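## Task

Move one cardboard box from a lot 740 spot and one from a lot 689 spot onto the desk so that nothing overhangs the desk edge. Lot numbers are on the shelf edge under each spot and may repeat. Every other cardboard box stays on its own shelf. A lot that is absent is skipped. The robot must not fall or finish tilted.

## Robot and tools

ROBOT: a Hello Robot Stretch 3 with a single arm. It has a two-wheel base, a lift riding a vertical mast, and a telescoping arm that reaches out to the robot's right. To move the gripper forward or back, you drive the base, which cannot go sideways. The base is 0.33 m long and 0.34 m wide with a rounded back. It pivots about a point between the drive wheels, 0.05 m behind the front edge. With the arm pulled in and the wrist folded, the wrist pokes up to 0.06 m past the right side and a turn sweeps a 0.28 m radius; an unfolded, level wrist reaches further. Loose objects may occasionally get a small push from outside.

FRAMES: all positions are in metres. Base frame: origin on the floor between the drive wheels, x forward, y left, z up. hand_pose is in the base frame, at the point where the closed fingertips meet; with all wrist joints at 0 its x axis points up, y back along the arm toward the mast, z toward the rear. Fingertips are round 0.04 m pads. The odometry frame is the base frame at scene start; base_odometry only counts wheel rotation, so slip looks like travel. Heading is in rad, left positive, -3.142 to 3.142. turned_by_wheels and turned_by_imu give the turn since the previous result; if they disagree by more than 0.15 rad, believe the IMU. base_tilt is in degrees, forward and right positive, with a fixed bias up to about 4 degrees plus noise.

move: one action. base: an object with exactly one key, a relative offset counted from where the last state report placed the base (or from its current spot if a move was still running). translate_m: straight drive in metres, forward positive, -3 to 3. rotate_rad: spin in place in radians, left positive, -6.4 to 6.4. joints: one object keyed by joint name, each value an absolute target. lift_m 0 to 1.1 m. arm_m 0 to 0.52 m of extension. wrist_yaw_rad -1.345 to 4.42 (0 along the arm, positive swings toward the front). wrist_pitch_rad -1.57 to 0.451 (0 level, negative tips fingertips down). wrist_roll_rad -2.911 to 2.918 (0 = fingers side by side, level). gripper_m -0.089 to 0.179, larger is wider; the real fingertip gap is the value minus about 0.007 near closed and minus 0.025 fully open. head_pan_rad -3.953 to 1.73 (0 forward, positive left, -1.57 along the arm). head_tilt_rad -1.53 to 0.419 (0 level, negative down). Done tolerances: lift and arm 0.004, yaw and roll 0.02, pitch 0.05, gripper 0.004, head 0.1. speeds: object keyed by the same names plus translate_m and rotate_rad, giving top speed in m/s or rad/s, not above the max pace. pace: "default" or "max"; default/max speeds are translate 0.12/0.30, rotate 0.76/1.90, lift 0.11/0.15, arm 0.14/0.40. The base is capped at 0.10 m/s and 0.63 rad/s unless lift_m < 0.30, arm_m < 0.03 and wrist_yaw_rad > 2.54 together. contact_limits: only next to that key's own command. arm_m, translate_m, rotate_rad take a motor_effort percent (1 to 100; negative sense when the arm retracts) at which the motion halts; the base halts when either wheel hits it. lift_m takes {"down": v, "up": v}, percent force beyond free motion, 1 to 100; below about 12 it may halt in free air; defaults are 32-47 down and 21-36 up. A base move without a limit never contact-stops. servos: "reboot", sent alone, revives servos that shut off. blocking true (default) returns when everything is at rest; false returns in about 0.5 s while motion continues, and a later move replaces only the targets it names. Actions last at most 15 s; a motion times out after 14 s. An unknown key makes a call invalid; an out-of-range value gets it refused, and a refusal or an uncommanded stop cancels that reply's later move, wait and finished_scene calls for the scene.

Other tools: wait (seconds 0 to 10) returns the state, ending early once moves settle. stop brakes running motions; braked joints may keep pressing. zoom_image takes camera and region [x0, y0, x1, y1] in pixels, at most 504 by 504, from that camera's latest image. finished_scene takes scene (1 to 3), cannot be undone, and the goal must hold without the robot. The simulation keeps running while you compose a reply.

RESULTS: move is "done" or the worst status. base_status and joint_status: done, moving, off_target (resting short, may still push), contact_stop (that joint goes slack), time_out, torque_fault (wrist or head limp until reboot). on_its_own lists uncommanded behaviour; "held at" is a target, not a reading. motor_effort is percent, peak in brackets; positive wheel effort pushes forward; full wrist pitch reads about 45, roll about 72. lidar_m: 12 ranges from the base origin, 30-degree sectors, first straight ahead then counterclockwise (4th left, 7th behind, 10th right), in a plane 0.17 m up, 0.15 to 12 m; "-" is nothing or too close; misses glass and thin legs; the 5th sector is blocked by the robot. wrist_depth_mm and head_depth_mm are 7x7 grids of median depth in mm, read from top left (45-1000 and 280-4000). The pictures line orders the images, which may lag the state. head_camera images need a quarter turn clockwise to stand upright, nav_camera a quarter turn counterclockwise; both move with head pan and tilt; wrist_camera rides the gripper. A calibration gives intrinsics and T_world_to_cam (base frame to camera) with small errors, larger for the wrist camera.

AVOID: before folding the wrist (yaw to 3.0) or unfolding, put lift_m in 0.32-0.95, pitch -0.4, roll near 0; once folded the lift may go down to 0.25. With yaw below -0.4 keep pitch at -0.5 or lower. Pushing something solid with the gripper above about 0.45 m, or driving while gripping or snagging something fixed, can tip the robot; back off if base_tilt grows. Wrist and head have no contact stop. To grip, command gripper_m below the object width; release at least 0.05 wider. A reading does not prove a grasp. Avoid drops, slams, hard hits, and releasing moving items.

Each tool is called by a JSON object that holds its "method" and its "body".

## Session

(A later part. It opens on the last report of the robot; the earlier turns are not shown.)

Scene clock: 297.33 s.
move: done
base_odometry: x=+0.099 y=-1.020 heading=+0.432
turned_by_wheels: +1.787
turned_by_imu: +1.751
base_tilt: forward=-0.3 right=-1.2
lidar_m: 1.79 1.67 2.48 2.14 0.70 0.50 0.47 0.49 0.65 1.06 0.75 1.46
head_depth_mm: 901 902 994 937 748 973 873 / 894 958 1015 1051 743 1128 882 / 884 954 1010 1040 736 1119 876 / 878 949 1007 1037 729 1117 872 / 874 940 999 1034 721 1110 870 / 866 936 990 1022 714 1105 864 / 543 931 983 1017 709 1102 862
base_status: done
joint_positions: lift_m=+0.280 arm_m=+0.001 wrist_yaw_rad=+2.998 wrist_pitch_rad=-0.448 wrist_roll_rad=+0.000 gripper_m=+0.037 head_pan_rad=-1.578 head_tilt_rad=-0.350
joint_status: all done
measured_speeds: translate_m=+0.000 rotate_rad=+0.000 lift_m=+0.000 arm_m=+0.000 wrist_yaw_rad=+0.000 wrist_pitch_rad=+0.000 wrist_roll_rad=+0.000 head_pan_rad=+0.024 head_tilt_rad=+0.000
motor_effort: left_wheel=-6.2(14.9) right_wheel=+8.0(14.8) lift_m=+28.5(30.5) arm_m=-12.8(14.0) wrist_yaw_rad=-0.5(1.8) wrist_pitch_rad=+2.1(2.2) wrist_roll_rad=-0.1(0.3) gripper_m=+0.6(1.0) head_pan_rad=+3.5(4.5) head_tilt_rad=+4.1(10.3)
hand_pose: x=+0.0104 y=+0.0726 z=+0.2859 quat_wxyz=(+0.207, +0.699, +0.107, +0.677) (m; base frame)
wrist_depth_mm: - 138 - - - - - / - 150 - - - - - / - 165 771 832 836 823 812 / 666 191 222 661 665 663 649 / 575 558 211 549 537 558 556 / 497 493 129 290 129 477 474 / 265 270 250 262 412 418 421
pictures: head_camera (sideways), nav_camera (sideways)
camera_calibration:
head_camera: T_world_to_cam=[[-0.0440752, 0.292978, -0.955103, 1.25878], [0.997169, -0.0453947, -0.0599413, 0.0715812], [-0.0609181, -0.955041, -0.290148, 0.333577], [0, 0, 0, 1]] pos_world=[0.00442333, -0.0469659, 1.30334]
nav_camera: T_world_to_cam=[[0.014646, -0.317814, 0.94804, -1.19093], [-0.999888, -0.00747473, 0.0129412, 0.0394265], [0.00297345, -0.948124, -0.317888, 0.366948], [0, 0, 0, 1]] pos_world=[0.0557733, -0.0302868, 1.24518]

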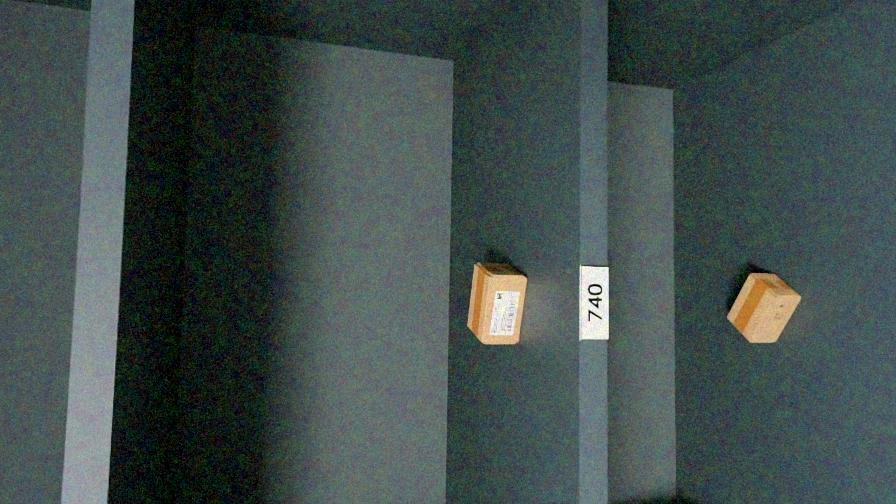

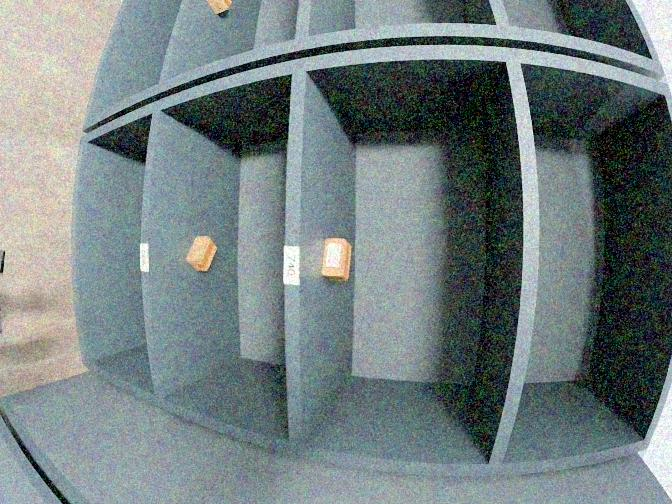

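{"method": "move", "body": {"base": {"rotate_rad": 0.025}, "joints": {"lift_m": 0.94, "wrist_pitch_rad": -0.4, "gripper_m": 0.179}, "pace": "max", "cameras": []}}

{"method": "move", "body": {"joints": {"wrist_yaw_rad": 0.0, "wrist_pitch_rad": -0.4, "wrist_roll_rad": 0.0}, "pace": "max", "cameras": ["head_camera", "wrist_camera"]}}

Scene clock: 351.90 s.
move: done
base_odometry: x=+0.099 y=-1.020 heading=+0.457
turned_by_wheels: +0.025
turned_by_imu: +0.024
base_tilt: forward=-0.3 right=-1.2
lidar_m: 1.79 1.67 1.83 1.94 0.68 0.49 0.47 0.49 0.67 1.06 0.75 1.49
head_depth_mm: 890 931 1004 1010 749 1036 945 / 889 949 1007 1043 744 1140 909 / 876 951 1004 1039 735 1129 877 / 876 944 999 1035 728 1119 872 / 874 942 1001 1029 721 1113 866 / 873 943 995 1032 712 1107 863 / 870 938 995 1031 706 1094 863
base_status: done
joint_positions: lift_m=+0.940 arm_m=+0.001 wrist_yaw_rad=+2.998 wrist_pitch_rad=-0.419 wrist_roll_rad=+0.000 gripper_m=+0.179 head_pan_rad=-1.570 head_tilt_rad=-0.350
joint_status: all done
measured_speeds: all 0
motor_effort: left_wheel=-6.5(11.3) right_wheel=+6.1(12.2) lift_m=+28.0(34.6) arm_m=-9.1(12.3) wrist_yaw_rad=-0.7(1.6) wrist_pitch_rad=+3.0(6.1) wrist_roll_rad=-0.3(0.3) gripper_m=+0.7(84.4) head_pan_rad=+2.8(3.9) head_tilt_rad=+3.1(4.7)
hand_pose: x=+0.0109 y=+0.0764 z=+0.9524 quat_wxyz=(+0.197, +0.700, +0.097, +0.680) (m; base frame)
wrist_depth_mm: - 137 - - - - - / - 148 - - - - - / - 161 - - - - - / - 179 - - - - - / - 147 214 - - - - / - 140 241 - - - - / - - 280 - - - 105
pictures: none
No camera images: "cameras" was empty.

Scene clock: 353.70 s.
move: done
base_odometry: x=+0.099 y=-1.020 heading=+0.457
turned_by_wheels: +0.000
turned_by_imu: +0.000
base_tilt: forward=-0.5 right=-1.2
lidar_m: 1.79 1.67 1.82 1.94 0.68 0.49 0.47 0.49 0.67 1.06 0.75 1.49
head_depth_mm: 887 933 1003 1013 749 1039 939 / 887 952 1006 1041 744 1137 883 / 875 946 1004 1038 734 1123 - / 878 948 1000 1037 729 1116 - / 874 944 996 1036 722 1114 869 / 872 941 996 1030 714 1105 793 / 873 937 993 1028 708 1097 859
base_status: not commanded
joint_positions: lift_m=+0.940 arm_m=+0.001 wrist_yaw_rad=+0.003 wrist_pitch_rad=-0.419 wrist_roll_rad=+0.000 gripper_m=+0.179 head_pan_rad=-1.570 head_tilt_rad=-0.350
joint_status: all done
measured_speeds: all 0
motor_effort: left_wheel=-6.8(6.9) right_wheel=+6.0(7.2) lift_m=+24.1(28.0) arm_m=-8.3(9.5) wrist_yaw_rad=-3.9(8.3) wrist_pitch_rad=+3.1(5.3) wrist_roll_rad=+0.0(1.0) gripper_m=+0.5(1.0) head_pan_rad=+2.3(3.4) head_tilt_rad=+3.0(3.8)
hand_pose: x=-0.0208 y=-0.3698 z=+0.9524 quat_wxyz=(+0.692, +0.148, -0.691, -0.146) (m; base frame)
wrist_depth_mm: - - - - - - - / - - - - - - - / - 916 - - - - - / - - - - - 866 - / - 142 - 746 - - - / - 126 - - - - - / 118 - - - - - 105
pictures: head_camera (sideways), wrist_camera
camera_calibration:
head_camera: T_world_to_cam=[[-0.0465552, 0.292595, -0.955103, 1.2588], [0.997518, -0.036947, -0.0599413, 0.0715791], [-0.0528267, -0.955523, -0.290148, 0.333528], [0, 0, 0, 1]] pos_world=[0.00482119, -0.0469785, 1.30334]
wrist_camera: T_world_to_cam=[[-0.998879, -0.0399141, -0.0254558, -0.00465912], [-0.00252144, 0.581808, -0.813322, 1.02229], [0.0472734, -0.812346, -0.581256, 0.420355], [0, 0, 0, 1]] pos_world=[-0.0219479, -0.253489, 1.07567]

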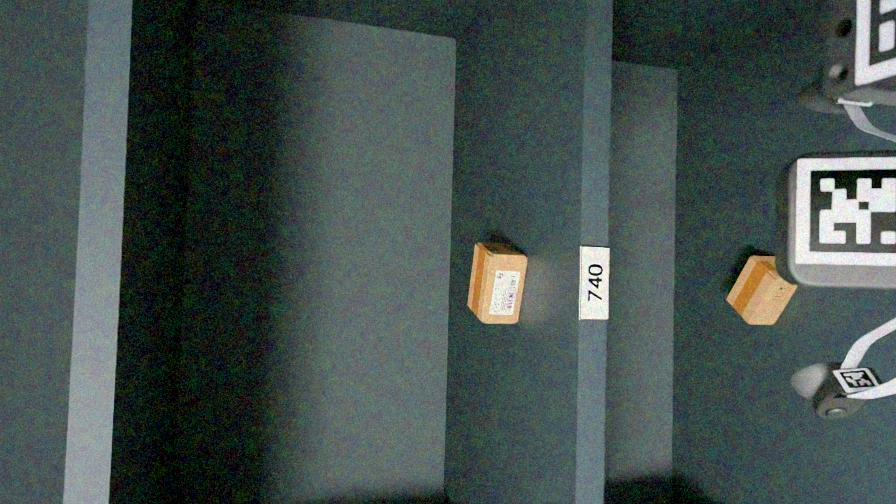

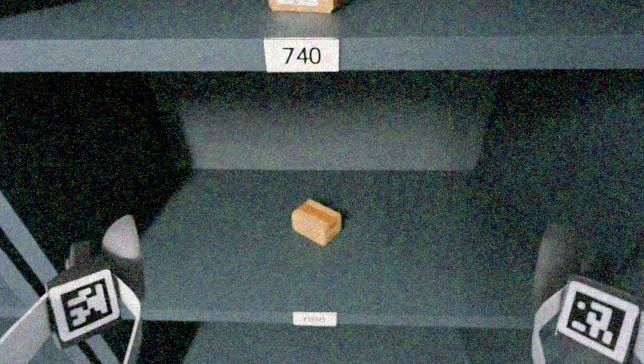

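{"method": "move", "body": {"joints": {"lift_m": 1.04, "wrist_pitch_rad": -0.4}, "pace": "max", "cameras": ["wrist_camera"]}}

Scene clock: 368.20 s.
move: done
base_odometry: x=+0.099 y=-1.020 heading=+0.457
turned_by_wheels: +0.000
turned_by_imu: +0.000
base_tilt: forward=-0.2 right=-1.1
lidar_m: 1.79 1.68 1.83 1.94 0.68 0.49 0.47 0.49 0.67 1.06 0.75 1.49
head_depth_mm: 889 934 1001 1024 - - - / 886 949 1011 1036 745 - - / 881 948 1002 1038 784 - - / 876 948 999 1035 730 - - / 876 945 998 1034 720 1117 844 / 872 942 994 1031 714 981 863 / 865 939 994 1033 708 1098 860
base_status: not commanded
joint_positions: lift_m=+1.040 arm_m=+0.001 wrist_yaw_rad=+0.003 wrist_pitch_rad=-0.419 wrist_roll_rad=+0.000 gripper_m=+0.179 head_pan_rad=-1.570 head_tilt_rad=-0.350
joint_status: all done
measured_speeds: all 0
motor_effort: left_wheel=-6.2(6.8) right_wheel=+5.4(6.9) lift_m=+27.2(34.2) arm_m=-5.3(7.2) wrist_yaw_rad=-3.4(4.3) wrist_pitch_rad=+3.0(5.1) wrist_roll_rad=+0.1(0.3) gripper_m=+0.6(1.0) head_pan_rad=+2.1(2.9) head_tilt_rad=+1.8(2.6)
hand_pose: x=-0.0209 y=-0.3699 z=+1.0525 quat_wxyz=(+0.692, +0.148, -0.691, -0.146) (m; base frame)
wrist_depth_mm: - - - - - 724 - / - - - 495 - - 510 / - - - - - - - / - - - - - 913 - / - 142 - - - 870 - / - 126 - - - - - / 118 - - - - - 105
pictures: wrist_camera
camera_calibration:
wrist_camera: T_world_to_cam=[[-0.998886, -0.0397426, -0.0254424, -0.00210428], [-0.00241519, 0.581511, -0.813535, 1.10384], [0.047127, -0.812567, -0.580959, 0.478101], [0, 0, 0, 1]] pos_world=[-0.0219674, -0.25349, 1.17572]

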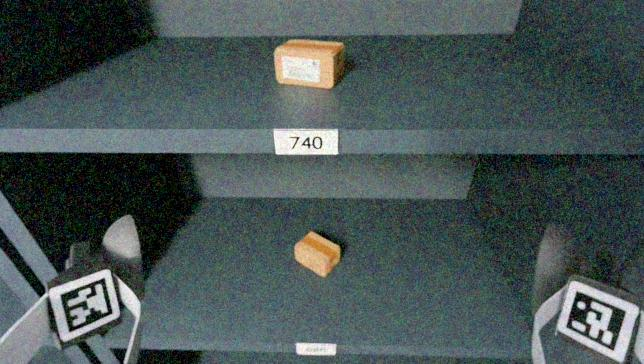

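{"method": "zoom_image", "body": {"camera": "wrist_camera", "region": [255, 20, 365, 110]}}

Scaled by 4.582.

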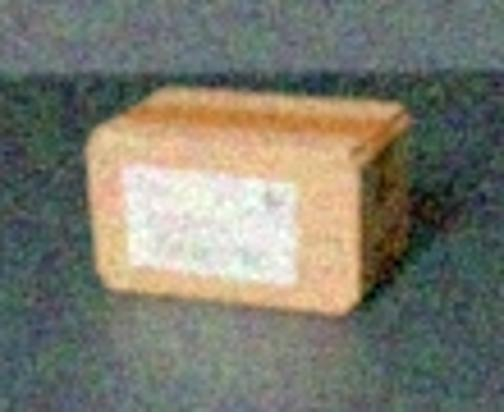

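{"method": "move", "body": {"base": {"rotate_rad": -0.695}, "pace": "max", "cameras": []}}

{"method": "move", "body": {"base": {"translate_m": 0.156}, "pace": "max", "cameras": []}}

{"method": "move", "body": {"base": {"rotate_rad": 0.695}, "joints": {"wrist_yaw_rad": -0.31}, "pace": "max", "cameras": ["head_camera", "wrist_camera"]}}

Scene clock: 445.97 s.
move: done
base_odometry: x=+0.099 y=-1.020 heading=-0.237
turned_by_wheels: -0.695
turned_by_imu: -0.684
base_tilt: forward=-0.4 right=-1.2
lidar_m: 0.75 1.49 1.68 1.68 3.63 0.83 0.52 0.47 0.48 0.58 0.96 0.75
head_depth_mm: 452 468 484 504 - - - / 494 513 534 556 574 - - / 547 570 596 622 644 - - / 611 640 674 708 751 - - / 615 655 695 740 791 848 915 / 655 716 773 822 829 899 889 / 751 840 939 949 715 1096 862
base_status: done
joint_positions: lift_m=+1.040 arm_m=+0.001 wrist_yaw_rad=+0.003 wrist_pitch_rad=-0.419 wrist_roll_rad=+0.000 gripper_m=+0.179 head_pan_rad=-1.570 head_tilt_rad=-0.350
joint_status: not commanded
measured_speeds: all 0
motor_effort: left_wheel=+7.0(12.1) right_wheel=-9.8(13.7) lift_m=+24.2(24.9) arm_m=-5.3(5.6) wrist_yaw_rad=-2.1(4.2) wrist_pitch_rad=+3.0(3.1) wrist_roll_rad=+0.0(0.3) gripper_m=+0.6(1.2) head_pan_rad=+2.1(2.6) head_tilt_rad=+0.6(1.6)
hand_pose: x=-0.0210 y=-0.3699 z=+1.0525 quat_wxyz=(+0.692, +0.148, -0.691, -0.146) (m; base frame)
wrist_depth_mm: - 749 - 438 343 278 235 / - - - 452 369 294 242 / - - - - 391 308 253 / - - - - 417 326 262 / - 143 - - 432 353 272 / - 126 - - 448 396 266 / - - - 963 - 417 105
pictures: none
No camera images: "cameras" was empty.

Scene clock: 448.47 s.
move: done
base_odometry: x=+0.251 y=-1.057 heading=-0.237
turned_by_wheels: +0.000
turned_by_imu: +0.000
base_tilt: forward=-0.3 right=-1.1
lidar_m: 0.63 1.35 1.69 1.64 3.73 1.04 0.66 0.59 0.60 0.72 0.96 0.60
head_depth_mm: 570 589 610 636 - - - / 623 646 673 699 722 - - / 617 655 697 740 773 - - / 659 700 749 789 730 - - / 729 794 861 892 720 1009 839 / 527 904 985 999 636 986 862 / 474 881 928 950 627 1058 860
base_status: done
joint_positions: lift_m=+1.040 arm_m=+0.001 wrist_yaw_rad=+0.003 wrist_pitch_rad=-0.419 wrist_roll_rad=+0.000 gripper_m=+0.179 head_pan_rad=-1.570 head_tilt_rad=-0.350
joint_status: not commanded
measured_speeds: all 0
motor_effort: left_wheel=+8.1(11.1) right_wheel=+1.0(11.6) lift_m=+25.9(26.4) arm_m=-8.1(8.9) wrist_yaw_rad=-2.5(4.8) wrist_pitch_rad=+2.8(3.1) wrist_roll_rad=-0.3(0.3) gripper_m=+0.5(1.1) head_pan_rad=+1.5(2.6) head_tilt_rad=-0.2(2.0)
hand_pose: x=-0.0210 y=-0.3699 z=+1.0525 quat_wxyz=(+0.692, +0.148, -0.691, -0.146) (m; base frame)
wrist_depth_mm: - - - - 450 387 324 / - - - - 471 413 337 / 376 - - - 550 427 354 / - - 975 - - 435 368 / - 143 - - - - 381 / - 126 - 762 - - - / - 647 - - - - 105
pictures: none
No camera images: "cameras" was empty.

Scene clock: 450.50 s.
move: done
base_odometry: x=+0.251 y=-1.057 heading=+0.457
turned_by_wheels: +0.695
turned_by_imu: +0.683
base_tilt: forward=-0.3 right=-1.1
lidar_m: 1.67 1.64 1.84 2.42 0.85 0.62 0.59 0.61 0.73 0.96 0.60 1.35
head_depth_mm: 425 859 913 955 - - - / 430 856 904 948 743 - - / 438 855 905 944 669 - - / 444 851 906 944 683 373 874 / 453 853 905 935 639 1030 870 / 415 852 898 939 636 1064 866 / 421 842 890 904 629 981 863
base_status: done
joint_positions: lift_m=+1.040 arm_m=+0.001 wrist_yaw_rad=-0.307 wrist_pitch_rad=-0.419 wrist_roll_rad=+0.000 gripper_m=+0.179 head_pan_rad=-1.570 head_tilt_rad=-0.350
joint_status: all done
measured_speeds: all 0
motor_effort: left_wheel=-7.7(13.5) right_wheel=+8.7(11.9) lift_m=+27.0(27.8) arm_m=-13.0(13.2) wrist_yaw_rad=-2.5(9.3) wrist_pitch_rad=+2.9(3.1) wrist_roll_rad=-0.1(0.3) gripper_m=+0.8(1.0) head_pan_rad=+2.1(2.2) head_tilt_rad=-1.4(1.6)
hand_pose: x=-0.0894 y=-0.3593 z=+1.0525 quat_wxyz=(+0.661, +0.040, -0.706, -0.251) (m; base frame)
wrist_depth_mm: - - - - 753 - - / - - 415 - - - - / - - - - - - - / - - - - - - - / - 144 - - - - 530 / - 126 - 712 - 739 - / - - - - - - 105
pictures: head_camera (sideways), wrist_camera
camera_calibration:
head_camera: T_world_to_cam=[[-0.0465552, 0.292595, -0.955103, 1.2588], [0.997518, -0.0369471, -0.0599413, 0.0715791], [-0.0528268, -0.955523, -0.290148, 0.333528], [0, 0, 0, 1]] pos_world=[0.00482119, -0.0469785, 1.30334]
wrist_camera: T_world_to_cam=[[-0.963325, 0.267129, -0.0254423, 0.0433163], [0.175244, 0.554482, -0.813535, 1.1037], [-0.203212, -0.788157, -0.580959, 0.476289], [0, 0, 0, 1]] pos_world=[-0.0549017, -0.248164, 1.17571]

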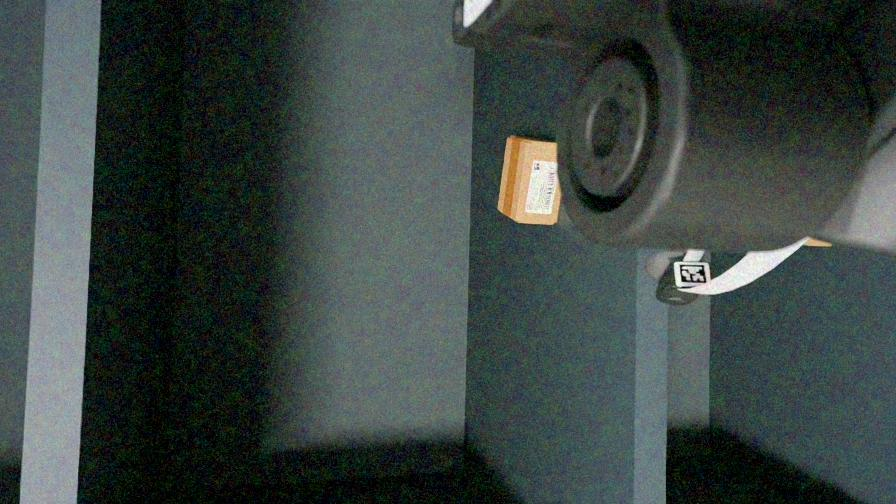

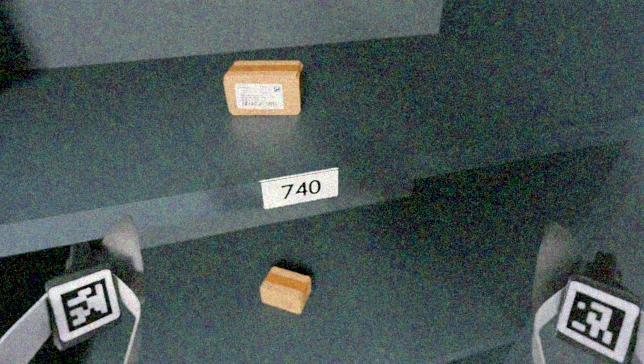

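{"method": "move", "body": {"joints": {"wrist_yaw_rad": -0.38, "arm_m": 0.32, "lift_m": 1.03}, "cameras": ["wrist_camera"]}}

Scene clock: 479.03 s.
move: done
base_odometry: x=+0.251 y=-1.057 heading=+0.457
turned_by_wheels: +0.000
turned_by_imu: +0.000
base_tilt: forward=-0.3 right=-1.2
lidar_m: 1.67 1.64 1.84 2.42 0.85 0.62 0.59 0.61 0.74 0.96 0.60 1.34
head_depth_mm: 425 858 905 - 660 1052 884 / 431 858 895 441 618 1047 883 / 438 853 887 384 583 1046 845 / 445 854 897 420 579 1033 858 / 454 850 901 937 639 1030 870 / 414 846 900 936 633 1068 866 / 422 841 887 903 628 980 862
base_status: not commanded
joint_positions: lift_m=+1.030 arm_m=+0.320 wrist_yaw_rad=-0.377 wrist_pitch_rad=-0.419 wrist_roll_rad=+0.000 gripper_m=+0.179 head_pan_rad=-1.570 head_tilt_rad=-0.350
joint_status: all done
measured_speeds: all 0
motor_effort: left_wheel=-7.8(8.0) right_wheel=+8.2(9.3) lift_m=+25.7(27.9) arm_m=+13.9(15.8) wrist_yaw_rad=-3.2(6.0) wrist_pitch_rad=+3.0(3.1) wrist_roll_rad=+0.1(0.3) gripper_m=+0.6(1.1) head_pan_rad=+1.0(1.8) head_tilt_rad=-2.1(2.5)
hand_pose: x=-0.1041 y=-0.6735 z=+1.0425 quat_wxyz=(+0.652, +0.015, -0.707, -0.274) (m; base frame)
wrist_depth_mm: 316 335 - - - 491 - / 336 - - - - - - / - - - - - - - / - - - - - - - / - 143 175 175 174 - - / - 126 154 155 157 - - / - - - 169 170 - 105
pictures: wrist_camera
camera_calibration:
wrist_camera: T_world_to_cam=[[-0.94238, 0.333576, -0.0254423, 0.159729], [0.213438, 0.54093, -0.813535, 1.26719], [-0.257613, -0.772089, -0.580959, 0.225037], [0, 0, 0, 1]] pos_world=[-0.0619682, -0.564995, 1.16571]

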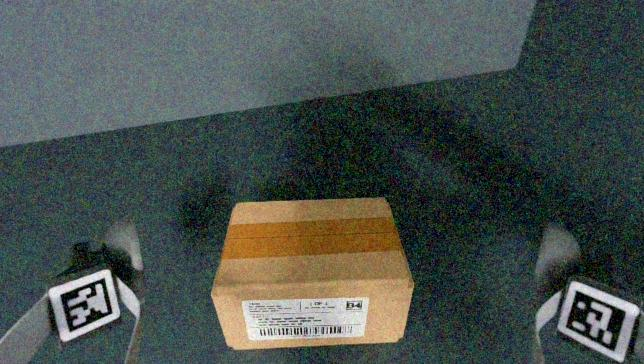

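{"method": "move", "body": {"base": {"translate_m": 0.008}, "joints": {"arm_m": 0.336}, "cameras": []}}

{"method": "move", "body": {"joints": {"lift_m": 1.012}, "speeds": {"lift_m": 0.04}, "cameras": ["wrist_camera"]}}

Scene clock: 605.73 s.
move: done
base_odometry: x=+0.258 y=-1.053 heading=+0.457
turned_by_wheels: +0.000
turned_by_imu: +0.000
base_tilt: forward=-0.4 right=-1.2
lidar_m: 1.66 1.63 1.83 2.45 0.86 0.62 0.60 0.62 0.74 0.96 0.60 1.34
head_depth_mm: 424 861 903 - 661 1056 888 / 430 859 892 854 622 1048 882 / 437 852 886 400 615 1046 845 / 445 851 896 435 607 1037 862 / 454 853 900 938 639 1033 870 / 415 848 900 936 633 1064 862 / 421 838 879 877 629 981 862
base_status: done
joint_positions: lift_m=+1.030 arm_m=+0.336 wrist_yaw_rad=-0.377 wrist_pitch_rad=-0.419 wrist_roll_rad=+0.000 gripper_m=+0.179 head_pan_rad=-1.570 head_tilt_rad=-0.350
joint_status: all done
measured_speeds: all 0
motor_effort: left_wheel=+2.3(6.8) right_wheel=+5.9(11.8) lift_m=+29.1(29.1) arm_m=+13.4(15.1) wrist_yaw_rad=-3.5(4.0) wrist_pitch_rad=+3.0(3.1) wrist_roll_rad=+0.0(0.3) gripper_m=+0.5(1.1) head_pan_rad=+0.3(1.0) head_tilt_rad=-2.8(3.2)
hand_pose: x=-0.1041 y=-0.6895 z=+1.0425 quat_wxyz=(+0.652, +0.015, -0.707, -0.274) (m; base frame)
wrist_depth_mm: 307 324 - - - - - / 322 339 - - - - - / 337 - - - - - - / - - - - - - - / - 143 - 169 174 - - / - 126 154 149 148 - - / - - 148 151 152 - 105
pictures: none
No camera images: "cameras" was empty.

Scene clock: 606.67 s.
move: done
base_odometry: x=+0.258 y=-1.053 heading=+0.457
turned_by_wheels: +0.000
turned_by_imu: +0.000
base_tilt: forward=-0.4 right=-1.3
lidar_m: 1.67 1.63 1.83 2.45 0.87 0.63 0.60 0.62 0.75 0.96 0.60 1.34
head_depth_mm: 425 860 913 942 594 1052 886 / 431 860 902 367 620 1048 880 / 437 855 899 415 583 1039 844 / 446 852 902 441 577 1034 862 / 454 851 900 940 639 1028 867 / 413 852 900 936 633 1059 867 / 422 840 879 878 628 978 861
base_status: not commanded
joint_positions: lift_m=+1.012 arm_m=+0.336 wrist_yaw_rad=-0.377 wrist_pitch_rad=-0.419 wrist_roll_rad=+0.000 gripper_m=+0.179 head_pan_rad=-1.570 head_tilt_rad=-0.350
joint_status: all done
measured_speeds: all 0
motor_effort: left_wheel=+2.3(2.9) right_wheel=+6.1(7.2) lift_m=+23.8(27.9) arm_m=+13.6(14.2) wrist_yaw_rad=-2.8(3.8) wrist_pitch_rad=+3.0(3.1) wrist_roll_rad=-0.3(0.3) gripper_m=+0.4(1.0) head_pan_rad=+0.7(0.9) head_tilt_rad=-2.1(3.3)
hand_pose: x=-0.1041 y=-0.6895 z=+1.0245 quat_wxyz=(+0.652, +0.015, -0.707, -0.274) (m; base frame)
wrist_depth_mm: 303 325 - - - - - / 325 337 - - - - - / 339 - - - - - - / - - - 173 - - - / - 142 156 154 148 - - / - 126 131 135 135 - - / - - 148 149 149 - 105
pictures: wrist_camera
camera_calibration:
wrist_camera: T_world_to_cam=[[-0.942291, 0.333826, -0.0254425, 0.164732], [0.213582, 0.540873, -0.813535, 1.26118], [-0.257818, -0.772021, -0.580959, 0.202255], [0, 0, 0, 1]] pos_world=[-0.0619949, -0.580986, 1.14771]

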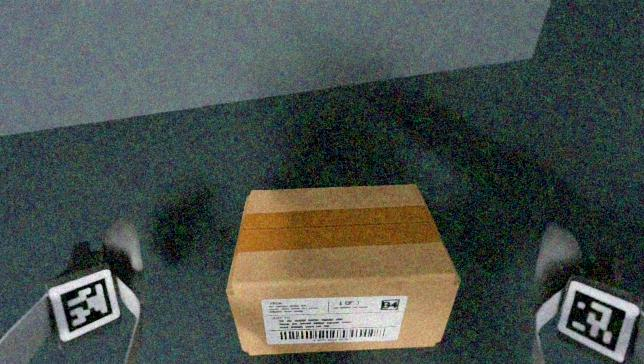

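{"method": "move", "body": {"joints": {"gripper_m": 0.055}, "cameras": ["wrist_camera"]}}

{"method": "move", "body": {"joints": {"lift_m": 1.06}, "speeds": {"lift_m": 0.08}, "cameras": ["wrist_camera"]}}

Scene clock: 630.03 s.
move: done
base_odometry: x=+0.258 y=-1.053 heading=+0.457
turned_by_wheels: +0.000
turned_by_imu: +0.000
base_tilt: forward=-0.3 right=-1.2
lidar_m: 1.67 1.63 1.83 2.45 0.86 0.63 0.60 0.62 0.75 0.96 0.60 1.34
head_depth_mm: 424 859 911 946 595 1052 888 / 431 859 903 368 645 1050 881 / 438 856 898 415 581 1043 846 / 445 854 906 440 577 1033 861 / 454 851 898 939 639 1028 869 / 416 847 900 940 633 1066 866 / 422 841 880 879 629 976 860
base_status: not commanded
joint_positions: lift_m=+1.012 arm_m=+0.336 wrist_yaw_rad=-0.379 wrist_pitch_rad=-0.417 wrist_roll_rad=+0.000 gripper_m=+0.056 head_pan_rad=-1.570 head_tilt_rad=-0.350
joint_status: all done
measured_speeds: all 0
motor_effort: left_wheel=+2.6(3.0) right_wheel=+6.4(7.4) lift_m=+23.5(24.4) arm_m=+11.7(12.6) wrist_yaw_rad=-1.5(4.8) wrist_pitch_rad=+2.6(3.1) wrist_roll_rad=+0.0(0.3) gripper_m=-15.0(86.5) head_pan_rad=-0.1(0.6) head_tilt_rad=-3.2(4.3)
hand_pose: x=-0.1046 y=-0.6895 z=+1.0250 quat_wxyz=(+0.652, +0.014, -0.707, -0.274) (m; base frame)
wrist_depth_mm: 304 323 - - - 482 - / 324 339 - - - - - / 341 - - - - - - / - - - 173 - - - / - - 151 155 149 - - / - - 133 136 135 - - / - - 148 150 151 113 -
pictures: wrist_camera
camera_calibration:
wrist_camera: T_world_to_cam=[[-0.941684, 0.335542, -0.0253656, 0.165481], [0.21396, 0.538879, -0.814758, 1.26164], [-0.259716, -0.772672, -0.579246, 0.199929], [0, 0, 0, 1]] pos_world=[-0.0621845, -0.580915, 1.14793]

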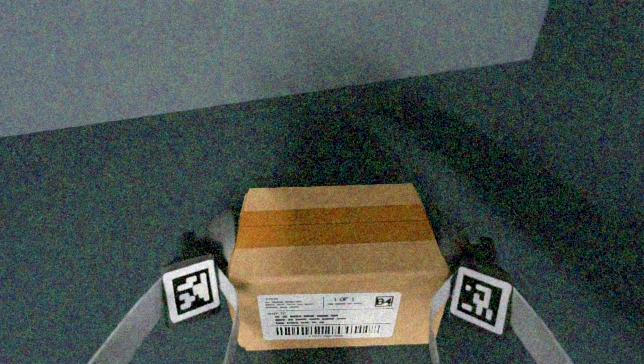

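Scene clock: 631.33 s.
move: done
base_odometry: x=+0.258 y=-1.053 heading=+0.457
turned_by_wheels: +0.000
turned_by_imu: +0.000
base_tilt: forward=-0.4 right=-1.3
lidar_m: 1.66 1.64 1.83 2.46 0.86 0.62 0.60 0.62 0.75 0.96 0.59 1.34
head_depth_mm: 426 862 895 944 662 1052 884 / 432 856 450 940 654 1048 880 / 438 855 412 389 647 1043 844 / 446 851 889 432 645 1034 861 / 454 850 903 940 638 1026 868 / 414 850 897 941 635 1061 864 / 422 838 881 879 626 977 862
base_status: not commanded
joint_positions: lift_m=+1.060 arm_m=+0.336 wrist_yaw_rad=-0.379 wrist_pitch_rad=-0.422 wrist_roll_rad=+0.000 gripper_m=+0.056 head_pan_rad=-1.570 head_tilt_rad=-0.350
joint_status: all done
measured_speeds: all 0
motor_effort: left_wheel=+2.5(3.0) right_wheel=+6.0(7.1) lift_m=+28.7(32.8) arm_m=+10.5(11.9) wrist_yaw_rad=-1.1(2.2) wrist_pitch_rad=+3.5(3.7) wrist_roll_rad=-0.1(0.3) gripper_m=-14.4(15.5) head_pan_rad=-0.1(0.6) head_tilt_rad=-3.7(4.3)
hand_pose: x=-0.1044 y=-0.6890 z=+1.0719 quat_wxyz=(+0.651, +0.015, -0.707, -0.276) (m; base frame)
wrist_depth_mm: 307 327 - - - - - / 325 - - - - 516 - / - - - - - - - / - - - 178 - - - / - - 149 158 151 - - / - - 134 138 136 122 - / - - 151 154 150 - -
pictures: wrist_camera
camera_calibration:
wrist_camera: T_world_to_cam=[[-0.941635, 0.335665, -0.0255513, 0.166982], [0.215488, 0.542709, -0.811808, 1.29909], [-0.258629, -0.769933, -0.583365, 0.234015], [0, 0, 0, 1]] pos_world=[-0.0621791, -0.5809, 1.19539]

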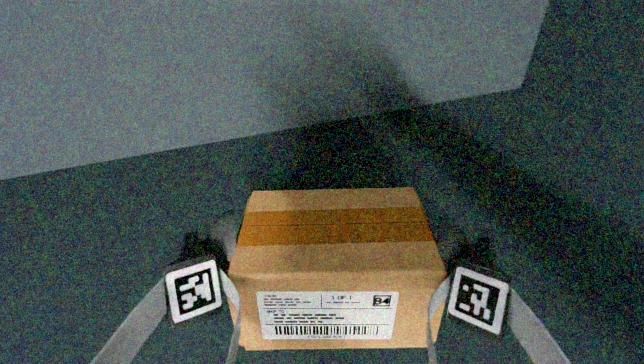

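{"method": "move", "body": {"joints": {"arm_m": 0.02}, "cameras": []}}

{"method": "move", "body": {"base": {"rotate_rad": 1.25}, "joints": {"lift_m": 0.88, "wrist_yaw_rad": 0.0, "head_pan_rad": 0.3, "head_tilt_rad": -0.45}, "cameras": ["head_camera", "nav_camera"]}}

Scene clock: 669.50 s.
move: done
base_odometry: x=+0.258 y=-1.053 heading=+0.457
turned_by_wheels: +0.000
turned_by_imu: +0.000
base_tilt: forward=-0.4 right=-1.1
lidar_m: 1.67 1.64 1.83 2.45 0.86 0.62 0.60 0.62 0.75 0.96 0.59 1.34
head_depth_mm: 425 862 905 - - - - / 431 859 911 950 - - - / 438 854 908 945 - - - / 446 851 905 948 643 1031 - / 454 849 901 937 639 1033 870 / 415 846 897 937 633 1059 864 / 422 845 878 883 627 977 862
base_status: not commanded
joint_positions: lift_m=+1.060 arm_m=+0.020 wrist_yaw_rad=-0.379 wrist_pitch_rad=-0.422 wrist_roll_rad=+0.000 gripper_m=+0.056 head_pan_rad=-1.570 head_tilt_rad=-0.350
joint_status: all done
measured_speeds: all 0
motor_effort: left_wheel=+2.6(3.0) right_wheel=+6.8(7.2) lift_m=+30.6(30.8) arm_m=-13.3(15.5) wrist_yaw_rad=-1.2(2.7) wrist_pitch_rad=+3.5(3.7) wrist_roll_rad=+0.1(0.3) gripper_m=-14.6(15.1) head_pan_rad=-0.6(1.2) head_tilt_rad=-3.2(4.3)
hand_pose: x=-0.1044 y=-0.3729 z=+1.0718 quat_wxyz=(+0.651, +0.015, -0.707, -0.276) (m; base frame)
wrist_depth_mm: - - - - 749 - - / - - - - - - - / - - - - - - 458 / - - - 179 178 - - / - - 149 158 151 - - / - - 134 138 136 126 - / - - 151 155 150 - -
pictures: none
No camera images: "cameras" was empty.

Scene clock: 672.60 s.
move: done
base_odometry: x=+0.258 y=-1.053 heading=+1.707
turned_by_wheels: +1.250
turned_by_imu: +1.230
base_tilt: forward=-0.3 right=-1.1
lidar_m: 1.84 1.41 0.73 0.60 0.60 0.66 0.94 0.71 0.60 1.34 1.66 1.64
head_depth_mm: 3173 3476 3654 3383 2270 1711 1365 / 3211 3426 3712 3371 2231 1711 1364 / 3166 3362 3678 3289 2243 1690 1346 / 3166 3362 3602 3260 2213 1680 1352 / 3111 3350 3593 3234 2173 1657 1341 / 3147 3359 3645 3146 2180 1659 1337 / 2075 2067 2098 2110 1992 1649 1334
base_status: done
joint_positions: lift_m=+0.880 arm_m=+0.020 wrist_yaw_rad=-0.003 wrist_pitch_rad=-0.422 wrist_roll_rad=+0.000 gripper_m=+0.056 head_pan_rad=+0.303 head_tilt_rad=-0.453
joint_status: all done
measured_speeds: all 0
motor_effort: left_wheel=-9.1(12.5) right_wheel=+8.4(13.3) lift_m=+25.3(30.2) arm_m=-13.1(13.8) wrist_yaw_rad=+2.4(6.2) wrist_pitch_rad=+3.6(3.8) wrist_roll_rad=+0.2(0.3) gripper_m=-14.7(15.0) head_pan_rad=-2.8(5.2) head_tilt_rad=+1.3(7.3)
hand_pose: x=-0.0221 y=-0.3888 z=+0.8917 quat_wxyz=(+0.691, +0.148, -0.691, -0.149) (m; base frame)
wrist_depth_mm: - - - - - - - / - - - - - - - / - - - - - - - / - - - - 811 - - / - - 152 158 151 - - / - 124 134 137 136 122 - / - - 155 155 155 - -
pictures: head_camera (sideways), nav_camera (sideways)
camera_calibration:
head_camera: T_world_to_cam=[[-0.357844, -0.160217, -0.919934, 1.21478], [-0.267215, 0.961541, -0.0635197, 0.0839444], [0.894731, 0.22309, -0.386894, 0.453655], [0, 0, 0, 1]] pos_world=[0.0512346, 0.012707, 1.29837]
nav_camera: T_world_to_cam=[[0.389657, 0.139517, 0.910331, -1.144], [0.313509, -0.949518, 0.0113285, 0.033516], [0.865956, 0.280983, -0.413726, 0.486405], [0, 0, 0, 1]] pos_world=[0.0140537, 0.0547594, 1.24227]

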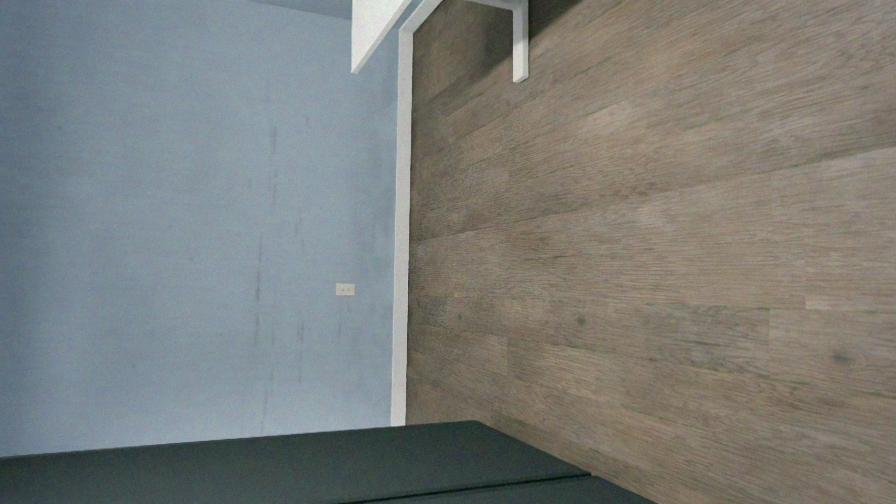

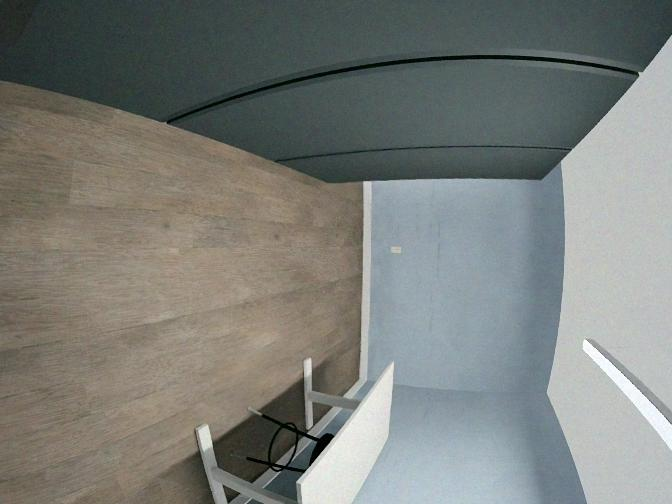

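{"method": "move", "body": {"base": {"translate_m": 0.9}, "pace": "max", "cameras": []}}

{"method": "move", "body": {"base": {"translate_m": 0.8}, "joints": {"head_pan_rad": -1.2, "head_tilt_rad": -0.4}, "pace": "max", "cameras": ["nav_camera", "head_camera"]}}

Scene clock: 707.47 s.
move: done
base_odometry: x=+0.136 y=-0.161 heading=+1.707
turned_by_wheels: +0.000
turned_by_imu: +0.000
base_tilt: forward=-0.4 right=-1.2
lidar_m: 1.71 2.92 1.10 0.91 0.90 1.00 1.59 1.35 1.65 1.37 0.97 1.00
head_depth_mm: 2489 2677 2900 1671 2259 1712 1377 / 2486 2658 2861 3046 2287 1700 1363 / 2481 2627 2844 3033 2229 1694 1351 / 2432 2609 2841 2965 2232 1673 1350 / 2438 2604 2778 2963 2220 1678 1342 / 2417 2578 2814 2943 2174 1658 1336 / 2413 2576 2795 2930 2182 1653 1335
base_status: done
joint_positions: lift_m=+0.880 arm_m=+0.020 wrist_yaw_rad=-0.003 wrist_pitch_rad=-0.422 wrist_roll_rad=+0.000 gripper_m=+0.056 head_pan_rad=+0.300 head_tilt_rad=-0.450
joint_status: not commanded
measured_speeds: all 0
motor_effort: left_wheel=+0.5(9.7) right_wheel=+8.7(14.0) lift_m=+30.7(31.9) arm_m=-4.9(11.4) wrist_yaw_rad=+2.2(3.6) wrist_pitch_rad=+3.6(3.9) wrist_roll_rad=+0.0(0.3) gripper_m=-14.4(15.0) head_pan_rad=-3.2(3.8) head_tilt_rad=+4.2(5.5)
hand_pose: x=-0.0221 y=-0.3888 z=+0.8917 quat_wxyz=(+0.691, +0.148, -0.691, -0.149) (m; base frame)
wrist_depth_mm: - - - - - - - / - - - - - - - / - - - - - - - / - - - - - - - / - - 152 158 151 - - / - - 134 137 137 - - / - - 155 155 - - -
pictures: none
No camera images: "cameras" was empty.

Scene clock: 716.40 s.
move: done
base_odometry: x=+0.028 y=+0.631 heading=+1.707
turned_by_wheels: +0.000
turned_by_imu: -0.001
base_tilt: forward=-0.4 right=-1.3
lidar_m: 1.96 2.17 1.43 1.17 1.17 1.29 2.07 2.11 0.84 0.47 0.68 0.95
head_depth_mm: 928 985 1051 1132 1118 818 665 / 929 988 1053 1130 1107 811 439 / 930 989 1056 1129 1100 806 638 / 929 991 1055 1129 1085 799 636 / 931 989 1065 1135 1081 796 630 / 928 991 1062 1133 1074 790 630 / 934 997 1063 1136 1057 787 627
base_status: done
joint_positions: lift_m=+0.880 arm_m=+0.020 wrist_yaw_rad=-0.003 wrist_pitch_rad=-0.422 wrist_roll_rad=+0.000 gripper_m=+0.056 head_pan_rad=-1.200 head_tilt_rad=-0.399
joint_status: all done
measured_speeds: all 0
motor_effort: left_wheel=+4.1(9.4) right_wheel=+5.8(13.8) lift_m=+29.7(31.4) arm_m=+1.6(4.8) wrist_yaw_rad=+2.4(3.5) wrist_pitch_rad=+3.7(3.9) wrist_roll_rad=+0.0(0.3) gripper_m=-14.2(15.0) head_pan_rad=+2.9(5.7) head_tilt_rad=-3.6(9.2)
hand_pose: x=-0.0221 y=-0.3888 z=+0.8917 quat_wxyz=(+0.691, +0.148, -0.691, -0.149) (m; base frame)
wrist_depth_mm: - - - - - - - / - - - - - - - / - - - - - - - / - - - 178 - - - / - - 150 157 151 - - / - - 134 137 136 122 - / - - 151 155 150 - -
pictures: head_camera (sideways), nav_camera (sideways)
camera_calibration:
head_camera: T_world_to_cam=[[-0.166115, 0.299539, -0.939512, 1.23917], [0.942328, 0.328949, -0.0617361, 0.0742484], [0.290559, -0.895583, -0.336907, 0.392288], [0, 0, 0, 1]] pos_world=[0.0218949, -0.0442758, 1.30096]
nav_camera: T_world_to_cam=[[0.147804, -0.333136, 0.931222, -1.16978], [-0.926189, -0.376863, 0.0121853, 0.0399618], [0.346884, -0.864288, -0.364249, 0.425184], [0, 0, 0, 1]] pos_world=[0.0624207, -0.00715516, 1.24371]

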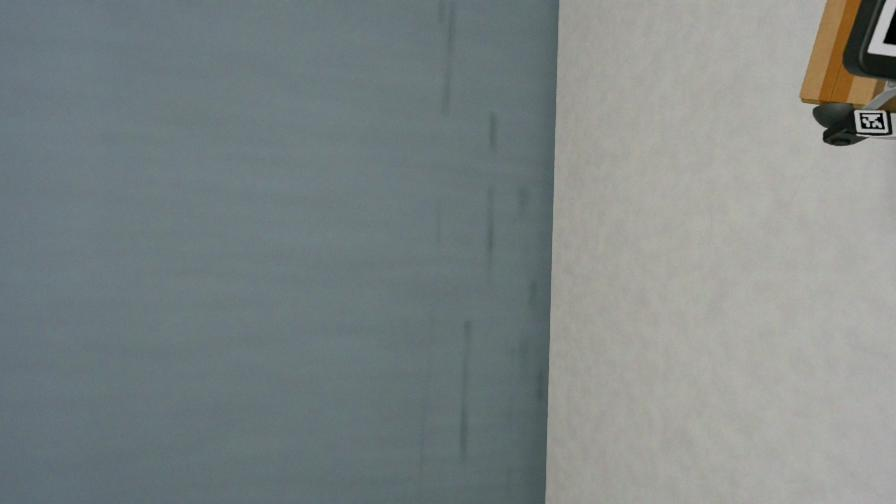

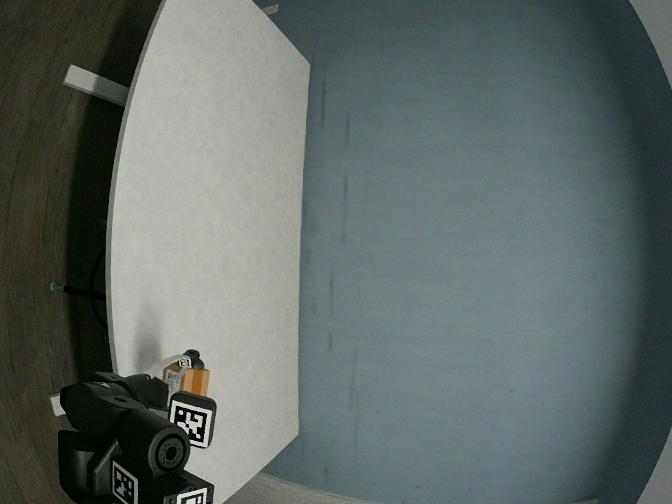

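{"method": "move", "body": {"base": {"rotate_rad": 0.355}, "cameras": []}}

{"method": "move", "body": {"joints": {"arm_m": 0.2, "lift_m": 0.82, "head_pan_rad": -1.5, "head_tilt_rad": -0.6}, "cameras": ["wrist_camera", "head_camera"]}}

Scene clock: 728.83 s.
move: done
base_odometry: x=+0.028 y=+0.631 heading=+2.061
turned_by_wheels: +0.355
turned_by_imu: +0.349
base_tilt: forward=-0.3 right=-1.3
lidar_m: 2.17 2.26 1.21 1.17 1.22 1.67 2.11 1.54 0.74 0.47 0.98 0.96
head_depth_mm: 899 949 1003 1068 1094 818 665 / 930 986 1042 1108 1107 813 439 / 965 1025 1084 1165 1099 806 638 / 1001 1065 1136 1210 1084 800 635 / 1039 1108 1183 1277 1077 795 629 / 1083 1159 1246 1332 1067 791 630 / 1128 1213 1303 1396 1062 787 627
base_status: done
joint_positions: lift_m=+0.880 arm_m=+0.020 wrist_yaw_rad=-0.003 wrist_pitch_rad=-0.422 wrist_roll_rad=+0.000 gripper_m=+0.056 head_pan_rad=-1.200 head_tilt_rad=-0.400
joint_status: not commanded
measured_speeds: all 0
motor_effort: left_wheel=-7.6(11.9) right_wheel=+8.5(13.2) lift_m=+29.0(30.4) arm_m=+3.6(4.6) wrist_yaw_rad=+1.4(2.9) wrist_pitch_rad=+3.6(3.8) wrist_roll_rad=-0.1(0.3) gripper_m=-14.2(14.8) head_pan_rad=+3.2(4.0) head_tilt_rad=-3.0(4.5)
hand_pose: x=-0.0221 y=-0.3888 z=+0.8917 quat_wxyz=(+0.691, +0.148, -0.691, -0.149) (m; base frame)
wrist_depth_mm: - - - - - - - / - - - - - - - / - - - - - - - / - - - 178 - - - / - - 150 158 151 - - / - - 134 137 136 122 - / - - 150 155 150 - -
pictures: none
No camera images: "cameras" was empty.

Scene clock: 731.40 s.
move: done
base_odometry: x=+0.028 y=+0.631 heading=+2.061
turned_by_wheels: +0.000
turned_by_imu: +0.000
base_tilt: forward=-0.4 right=-1.2
lidar_m: 2.17 2.26 1.21 1.16 1.21 1.67 2.11 1.55 0.74 0.47 0.98 0.95
head_depth_mm: 892 981 1094 1126 402 309 541 / 905 992 1098 1115 382 386 581 / 911 999 1107 1106 387 408 576 / 918 1005 1122 1094 659 637 574 / 923 1011 1128 1083 814 651 585 / 926 1020 1133 1070 809 648 582 / 935 1036 1145 1063 802 645 581
base_status: not commanded
joint_positions: lift_m=+0.820 arm_m=+0.200 wrist_yaw_rad=-0.003 wrist_pitch_rad=-0.423 wrist_roll_rad=+0.000 gripper_m=+0.056 head_pan_rad=-1.502 head_tilt_rad=-0.604
joint_status: all done
measured_speeds: all 0
motor_effort: left_wheel=-7.4(7.8) right_wheel=+8.8(9.8) lift_m=+30.9(31.2) arm_m=+13.6(15.1) wrist_yaw_rad=+1.5(3.4) wrist_pitch_rad=+3.9(3.9) wrist_roll_rad=+0.1(0.3) gripper_m=-14.6(14.9) head_pan_rad=-0.5(5.2) head_tilt_rad=+3.8(7.3)
hand_pose: x=-0.0221 y=-0.5687 z=+0.8315 quat_wxyz=(+0.691, +0.148, -0.691, -0.150) (m; base frame)
wrist_depth_mm: - - - - - - - / - - - - - - - / - - - - - - - / - - - 179 - - - / - - 150 157 151 - - / - - 134 137 136 122 - / - - 150 155 150 - -
pictures: head_camera (sideways), wrist_camera
camera_calibration:
head_camera: T_world_to_cam=[[-0.0821233, 0.519288, -0.850644, 1.12272], [0.99661, 0.0469604, -0.0675475, 0.0814659], [0.0048699, -0.853308, -0.521385, 0.634085], [0, 0, 0, 1]] pos_world=[0.00792363, -0.0457703, 1.29114]
wrist_camera: T_world_to_cam=[[-0.99909, -0.0341012, -0.0255987, -0.0135358], [0.000810077, 0.585055, -0.810994, 1.03968], [0.0426325, -0.810277, -0.584495, 0.192323], [0, 0, 0, 1]] pos_world=[-0.0225649, -0.452894, 0.955236]

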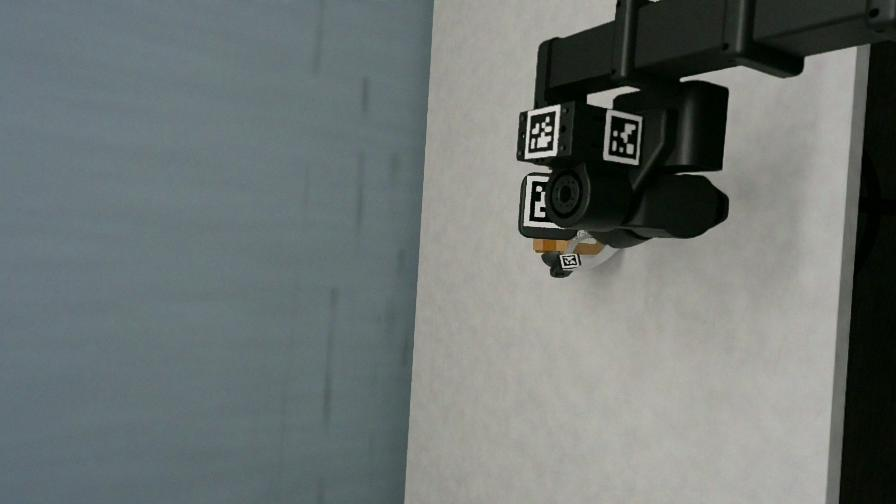

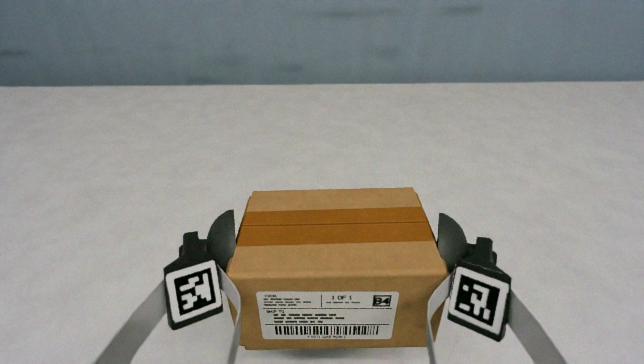

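{"method": "move", "body": {"joints": {"lift_m": 0.775}, "cameras": []}}

{"method": "move", "body": {"joints": {"lift_m": 0.715}, "speeds": {"lift_m": 0.025}, "contact_limits": {"lift_m": {"down": 14}}, "cameras": ["wrist_camera", "head_camera"]}}

Scene clock: 746.77 s.
move: done
base_odometry: x=+0.028 y=+0.631 heading=+2.061
turned_by_wheels: +0.000
turned_by_imu: +0.000
base_tilt: forward=-0.3 right=-1.2
lidar_m: 2.17 2.26 1.21 1.17 1.22 1.66 2.11 1.55 0.74 0.47 0.98 0.95
head_depth_mm: 900 984 1087 1132 842 357 298 / 901 989 1095 1130 837 399 566 / 908 1002 1108 1110 515 409 578 / 918 1005 1114 1102 792 607 576 / 920 1015 1122 1093 816 653 572 / 928 1015 1131 1079 812 649 583 / 934 1027 1146 1071 806 647 582
base_status: not commanded
joint_positions: lift_m=+0.775 arm_m=+0.200 wrist_yaw_rad=-0.003 wrist_pitch_rad=-0.423 wrist_roll_rad=+0.000 gripper_m=+0.056 head_pan_rad=-1.500 head_tilt_rad=-0.600
joint_status: all done
measured_speeds: all 0
motor_effort: left_wheel=-7.5(7.9) right_wheel=+8.9(9.4) lift_m=+24.0(29.2) arm_m=+10.7(12.0) wrist_yaw_rad=+1.0(2.9) wrist_pitch_rad=+3.9(3.9) wrist_roll_rad=+0.1(0.3) gripper_m=-14.2(14.8) head_pan_rad=+3.7(4.2) head_tilt_rad=+3.4(4.2)
hand_pose: x=-0.0221 y=-0.5687 z=+0.7865 quat_wxyz=(+0.691, +0.148, -0.691, -0.150) (m; base frame)
wrist_depth_mm: - - - - - - - / - - - - - - - / - - - - - - - / - - - 179 - - - / - - 150 158 151 - - / - - 134 137 136 122 - / - - 151 155 151 - -
pictures: none
No camera images: "cameras" was empty.

Scene clock: 749.57 s.
move: done
base_odometry: x=+0.028 y=+0.631 heading=+2.061
turned_by_wheels: +0.000
turned_by_imu: +0.000
base_tilt: forward=-0.4 right=-1.3
lidar_m: 2.17 2.25 1.21 1.16 1.21 1.67 2.11 1.55 0.74 0.47 0.98 0.95
head_depth_mm: 894 982 1085 1140 843 671 360 / 904 994 1096 1126 835 435 428 / 909 996 1108 1115 830 439 540 / 913 1006 1111 1104 827 606 564 / 924 1017 1128 1092 820 655 574 / 929 1020 1137 1078 813 651 584 / 936 1027 1149 1069 807 647 582
base_status: not commanded
joint_positions: lift_m=+0.715 arm_m=+0.200 wrist_yaw_rad=-0.002 wrist_pitch_rad=-0.347 wrist_roll_rad=+0.002 gripper_m=+0.056 head_pan_rad=-1.500 head_tilt_rad=-0.600
joint_status: all done
measured_speeds: all 0
on_its_own: wrist_pitch_rad is at rest, and its effort (-10.2) is outside its rest range (-8 to +12)
motor_effort: left_wheel=-6.5(7.8) right_wheel=+7.5(9.5) lift_m=+18.1(25.9) arm_m=+9.8(11.2) wrist_yaw_rad=+2.1(3.2) wrist_pitch_rad=-10.2(10.7) wrist_roll_rad=-0.8(1.3) gripper_m=-13.6(15.1) head_pan_rad=+3.3(4.2) head_tilt_rad=+3.9(4.6)
contact_limits: lift_m down 14 (down: maximum 72; up: maximum 65)
hand_pose: x=-0.0220 y=-0.5777 z=+0.7438 quat_wxyz=(+0.696, +0.122, -0.697, -0.123) (m; base frame)
wrist_depth_mm: - - - - - - - / - - - - - - - / - - - - - - - / - - - 163 170 - - / - - 138 136 141 - - / - - 134 142 136 - - / - - - 153 149 - -
pictures: head_camera (sideways), wrist_camera
camera_calibration:
head_camera: T_world_to_cam=[[-0.0829698, 0.515421, -0.852911, 1.12568], [0.996529, 0.0487954, -0.0674532, 0.081344], [0.00685124, -0.855546, -0.517681, 0.629254], [0, 0, 0, 1]] pos_world=[0.00802461, -0.0458124, 1.29134]
wrist_camera: T_world_to_cam=[[-0.999059, -0.0357, -0.0246267, -0.0176522], [0.00236751, 0.522088, -0.852888, 0.968598], [0.0433054, -0.852144, -0.521513, 0.0627532], [0, 0, 0, 1]] pos_world=[-0.0226464, -0.452849, 0.858398]

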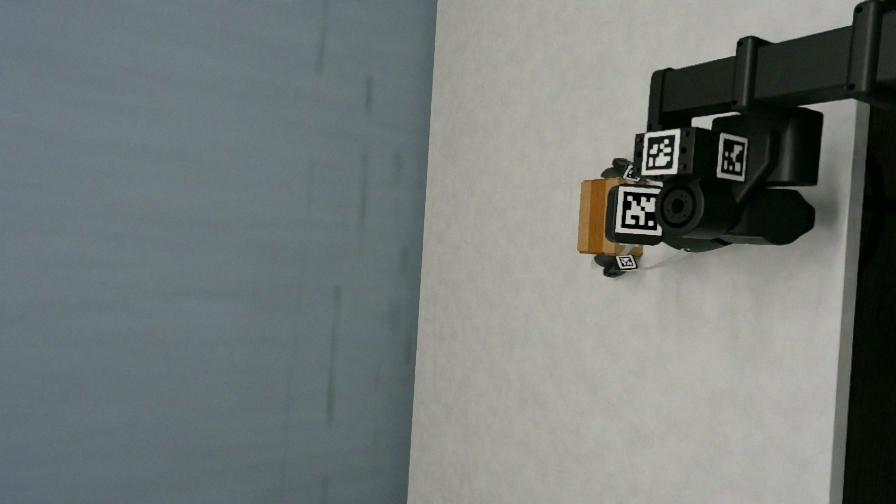

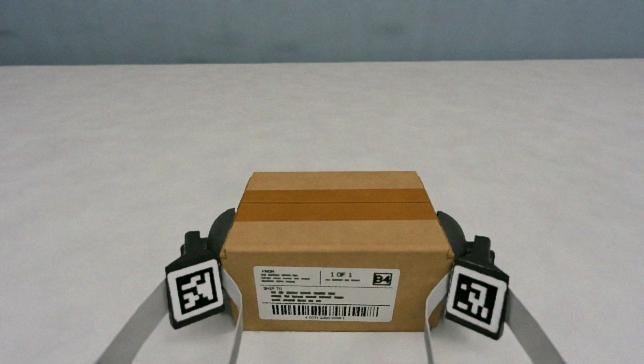

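{"method": "move", "body": {"joints": {"lift_m": 0.732}, "cameras": []}}

{"method": "move", "body": {"joints": {"gripper_m": 0.179}, "cameras": ["wrist_camera"]}}

Scene clock: 758.13 s.
move: done
base_odometry: x=+0.028 y=+0.631 heading=+2.061
turned_by_wheels: +0.000
turned_by_imu: +0.000
base_tilt: forward=-0.5 right=-1.2
lidar_m: 2.17 2.27 1.21 1.17 1.22 1.67 2.11 1.55 0.74 0.47 0.99 0.95
head_depth_mm: 899 979 1087 1142 840 652 335 / 899 989 1092 1122 835 421 422 / 907 999 1107 1116 828 430 552 / 917 1006 1117 1104 823 606 562 / 922 1013 1120 1088 816 655 572 / 926 1022 1135 1079 812 649 584 / 936 1030 1145 1072 804 647 580
base_status: not commanded
joint_positions: lift_m=+0.732 arm_m=+0.200 wrist_yaw_rad=-0.002 wrist_pitch_rad=-0.403 wrist_roll_rad=+0.002 gripper_m=+0.056 head_pan_rad=-1.500 head_tilt_rad=-0.600
joint_status: all done
measured_speeds: all 0
motor_effort: left_wheel=-6.6(7.0) right_wheel=+7.7(8.6) lift_m=+29.6(31.4) arm_m=+7.5(7.9) wrist_yaw_rad=+1.1(2.3) wrist_pitch_rad=+0.0(10.2) wrist_roll_rad=-0.7(0.9) gripper_m=-13.5(14.0) head_pan_rad=+3.3(3.9) head_tilt_rad=+2.2(4.1)
hand_pose: x=-0.0220 y=-0.5713 z=+0.7482 quat_wxyz=(+0.692, +0.141, -0.693, -0.142) (m; base frame)
wrist_depth_mm: - - - - - - - / - - - - - - - / - - - - - - - / - - - 164 163 - - / - - 142 139 143 - - / - - 135 143 137 - - / - - 129 155 - - -
pictures: none
No camera images: "cameras" was empty.

Scene clock: 759.90 s.
move: done
base_odometry: x=+0.028 y=+0.631 heading=+2.061
turned_by_wheels: +0.000
turned_by_imu: +0.000
base_tilt: forward=-0.4 right=-1.3
lidar_m: 2.17 2.26 1.21 1.17 1.21 1.67 2.10 1.55 0.74 0.47 0.99 0.96
head_depth_mm: 897 982 1087 1131 841 651 335 / 902 987 1094 1119 834 422 421 / 910 998 1103 1109 829 430 551 / 916 1003 1116 1100 820 607 563 / 917 1016 1120 1090 817 653 572 / 930 1018 1135 1083 811 652 584 / 934 1030 1148 1072 807 647 584
base_status: not commanded
joint_positions: lift_m=+0.732 arm_m=+0.200 wrist_yaw_rad=-0.002 wrist_pitch_rad=-0.412 wrist_roll_rad=+0.002 gripper_m=+0.179 head_pan_rad=-1.500 head_tilt_rad=-0.600
joint_status: all done
measured_speeds: all 0
motor_effort: left_wheel=-6.9(7.1) right_wheel=+8.1(8.5) lift_m=+28.2(30.8) arm_m=+6.6(7.5) wrist_yaw_rad=+1.1(3.4) wrist_pitch_rad=+1.9(1.9) wrist_roll_rad=-0.8(0.9) gripper_m=+0.3(84.1) head_pan_rad=+3.7(3.8) head_tilt_rad=+3.6(3.7)
hand_pose: x=-0.0220 y=-0.5701 z=+0.7460 quat_wxyz=(+0.692, +0.144, -0.693, -0.146) (m; base frame)
wrist_depth_mm: - - - - - - - / - - - - - - - / - - - - - - - / - - 161 161 166 - - / - 142 139 139 138 - - / - 126 141 140 140 - - / - - - 156 155 - 105
pictures: wrist_camera
camera_calibration:
wrist_camera: T_world_to_cam=[[-0.999049, -0.0342255, -0.0270215, -0.0146394], [0.00236893, 0.576151, -0.81734, 0.970798], [0.0435424, -0.816626, -0.575522, 0.130907], [0, 0, 0, 1]] pos_world=[-0.0226252, -0.452925, 0.868416]

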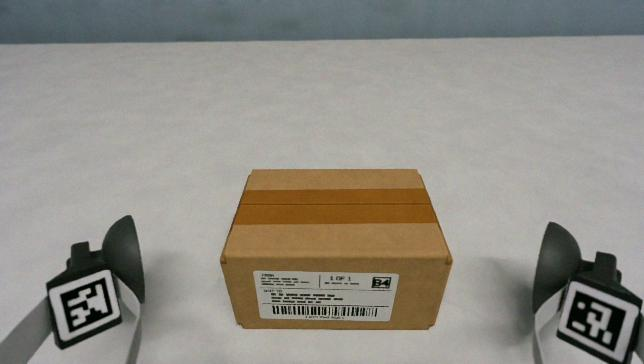

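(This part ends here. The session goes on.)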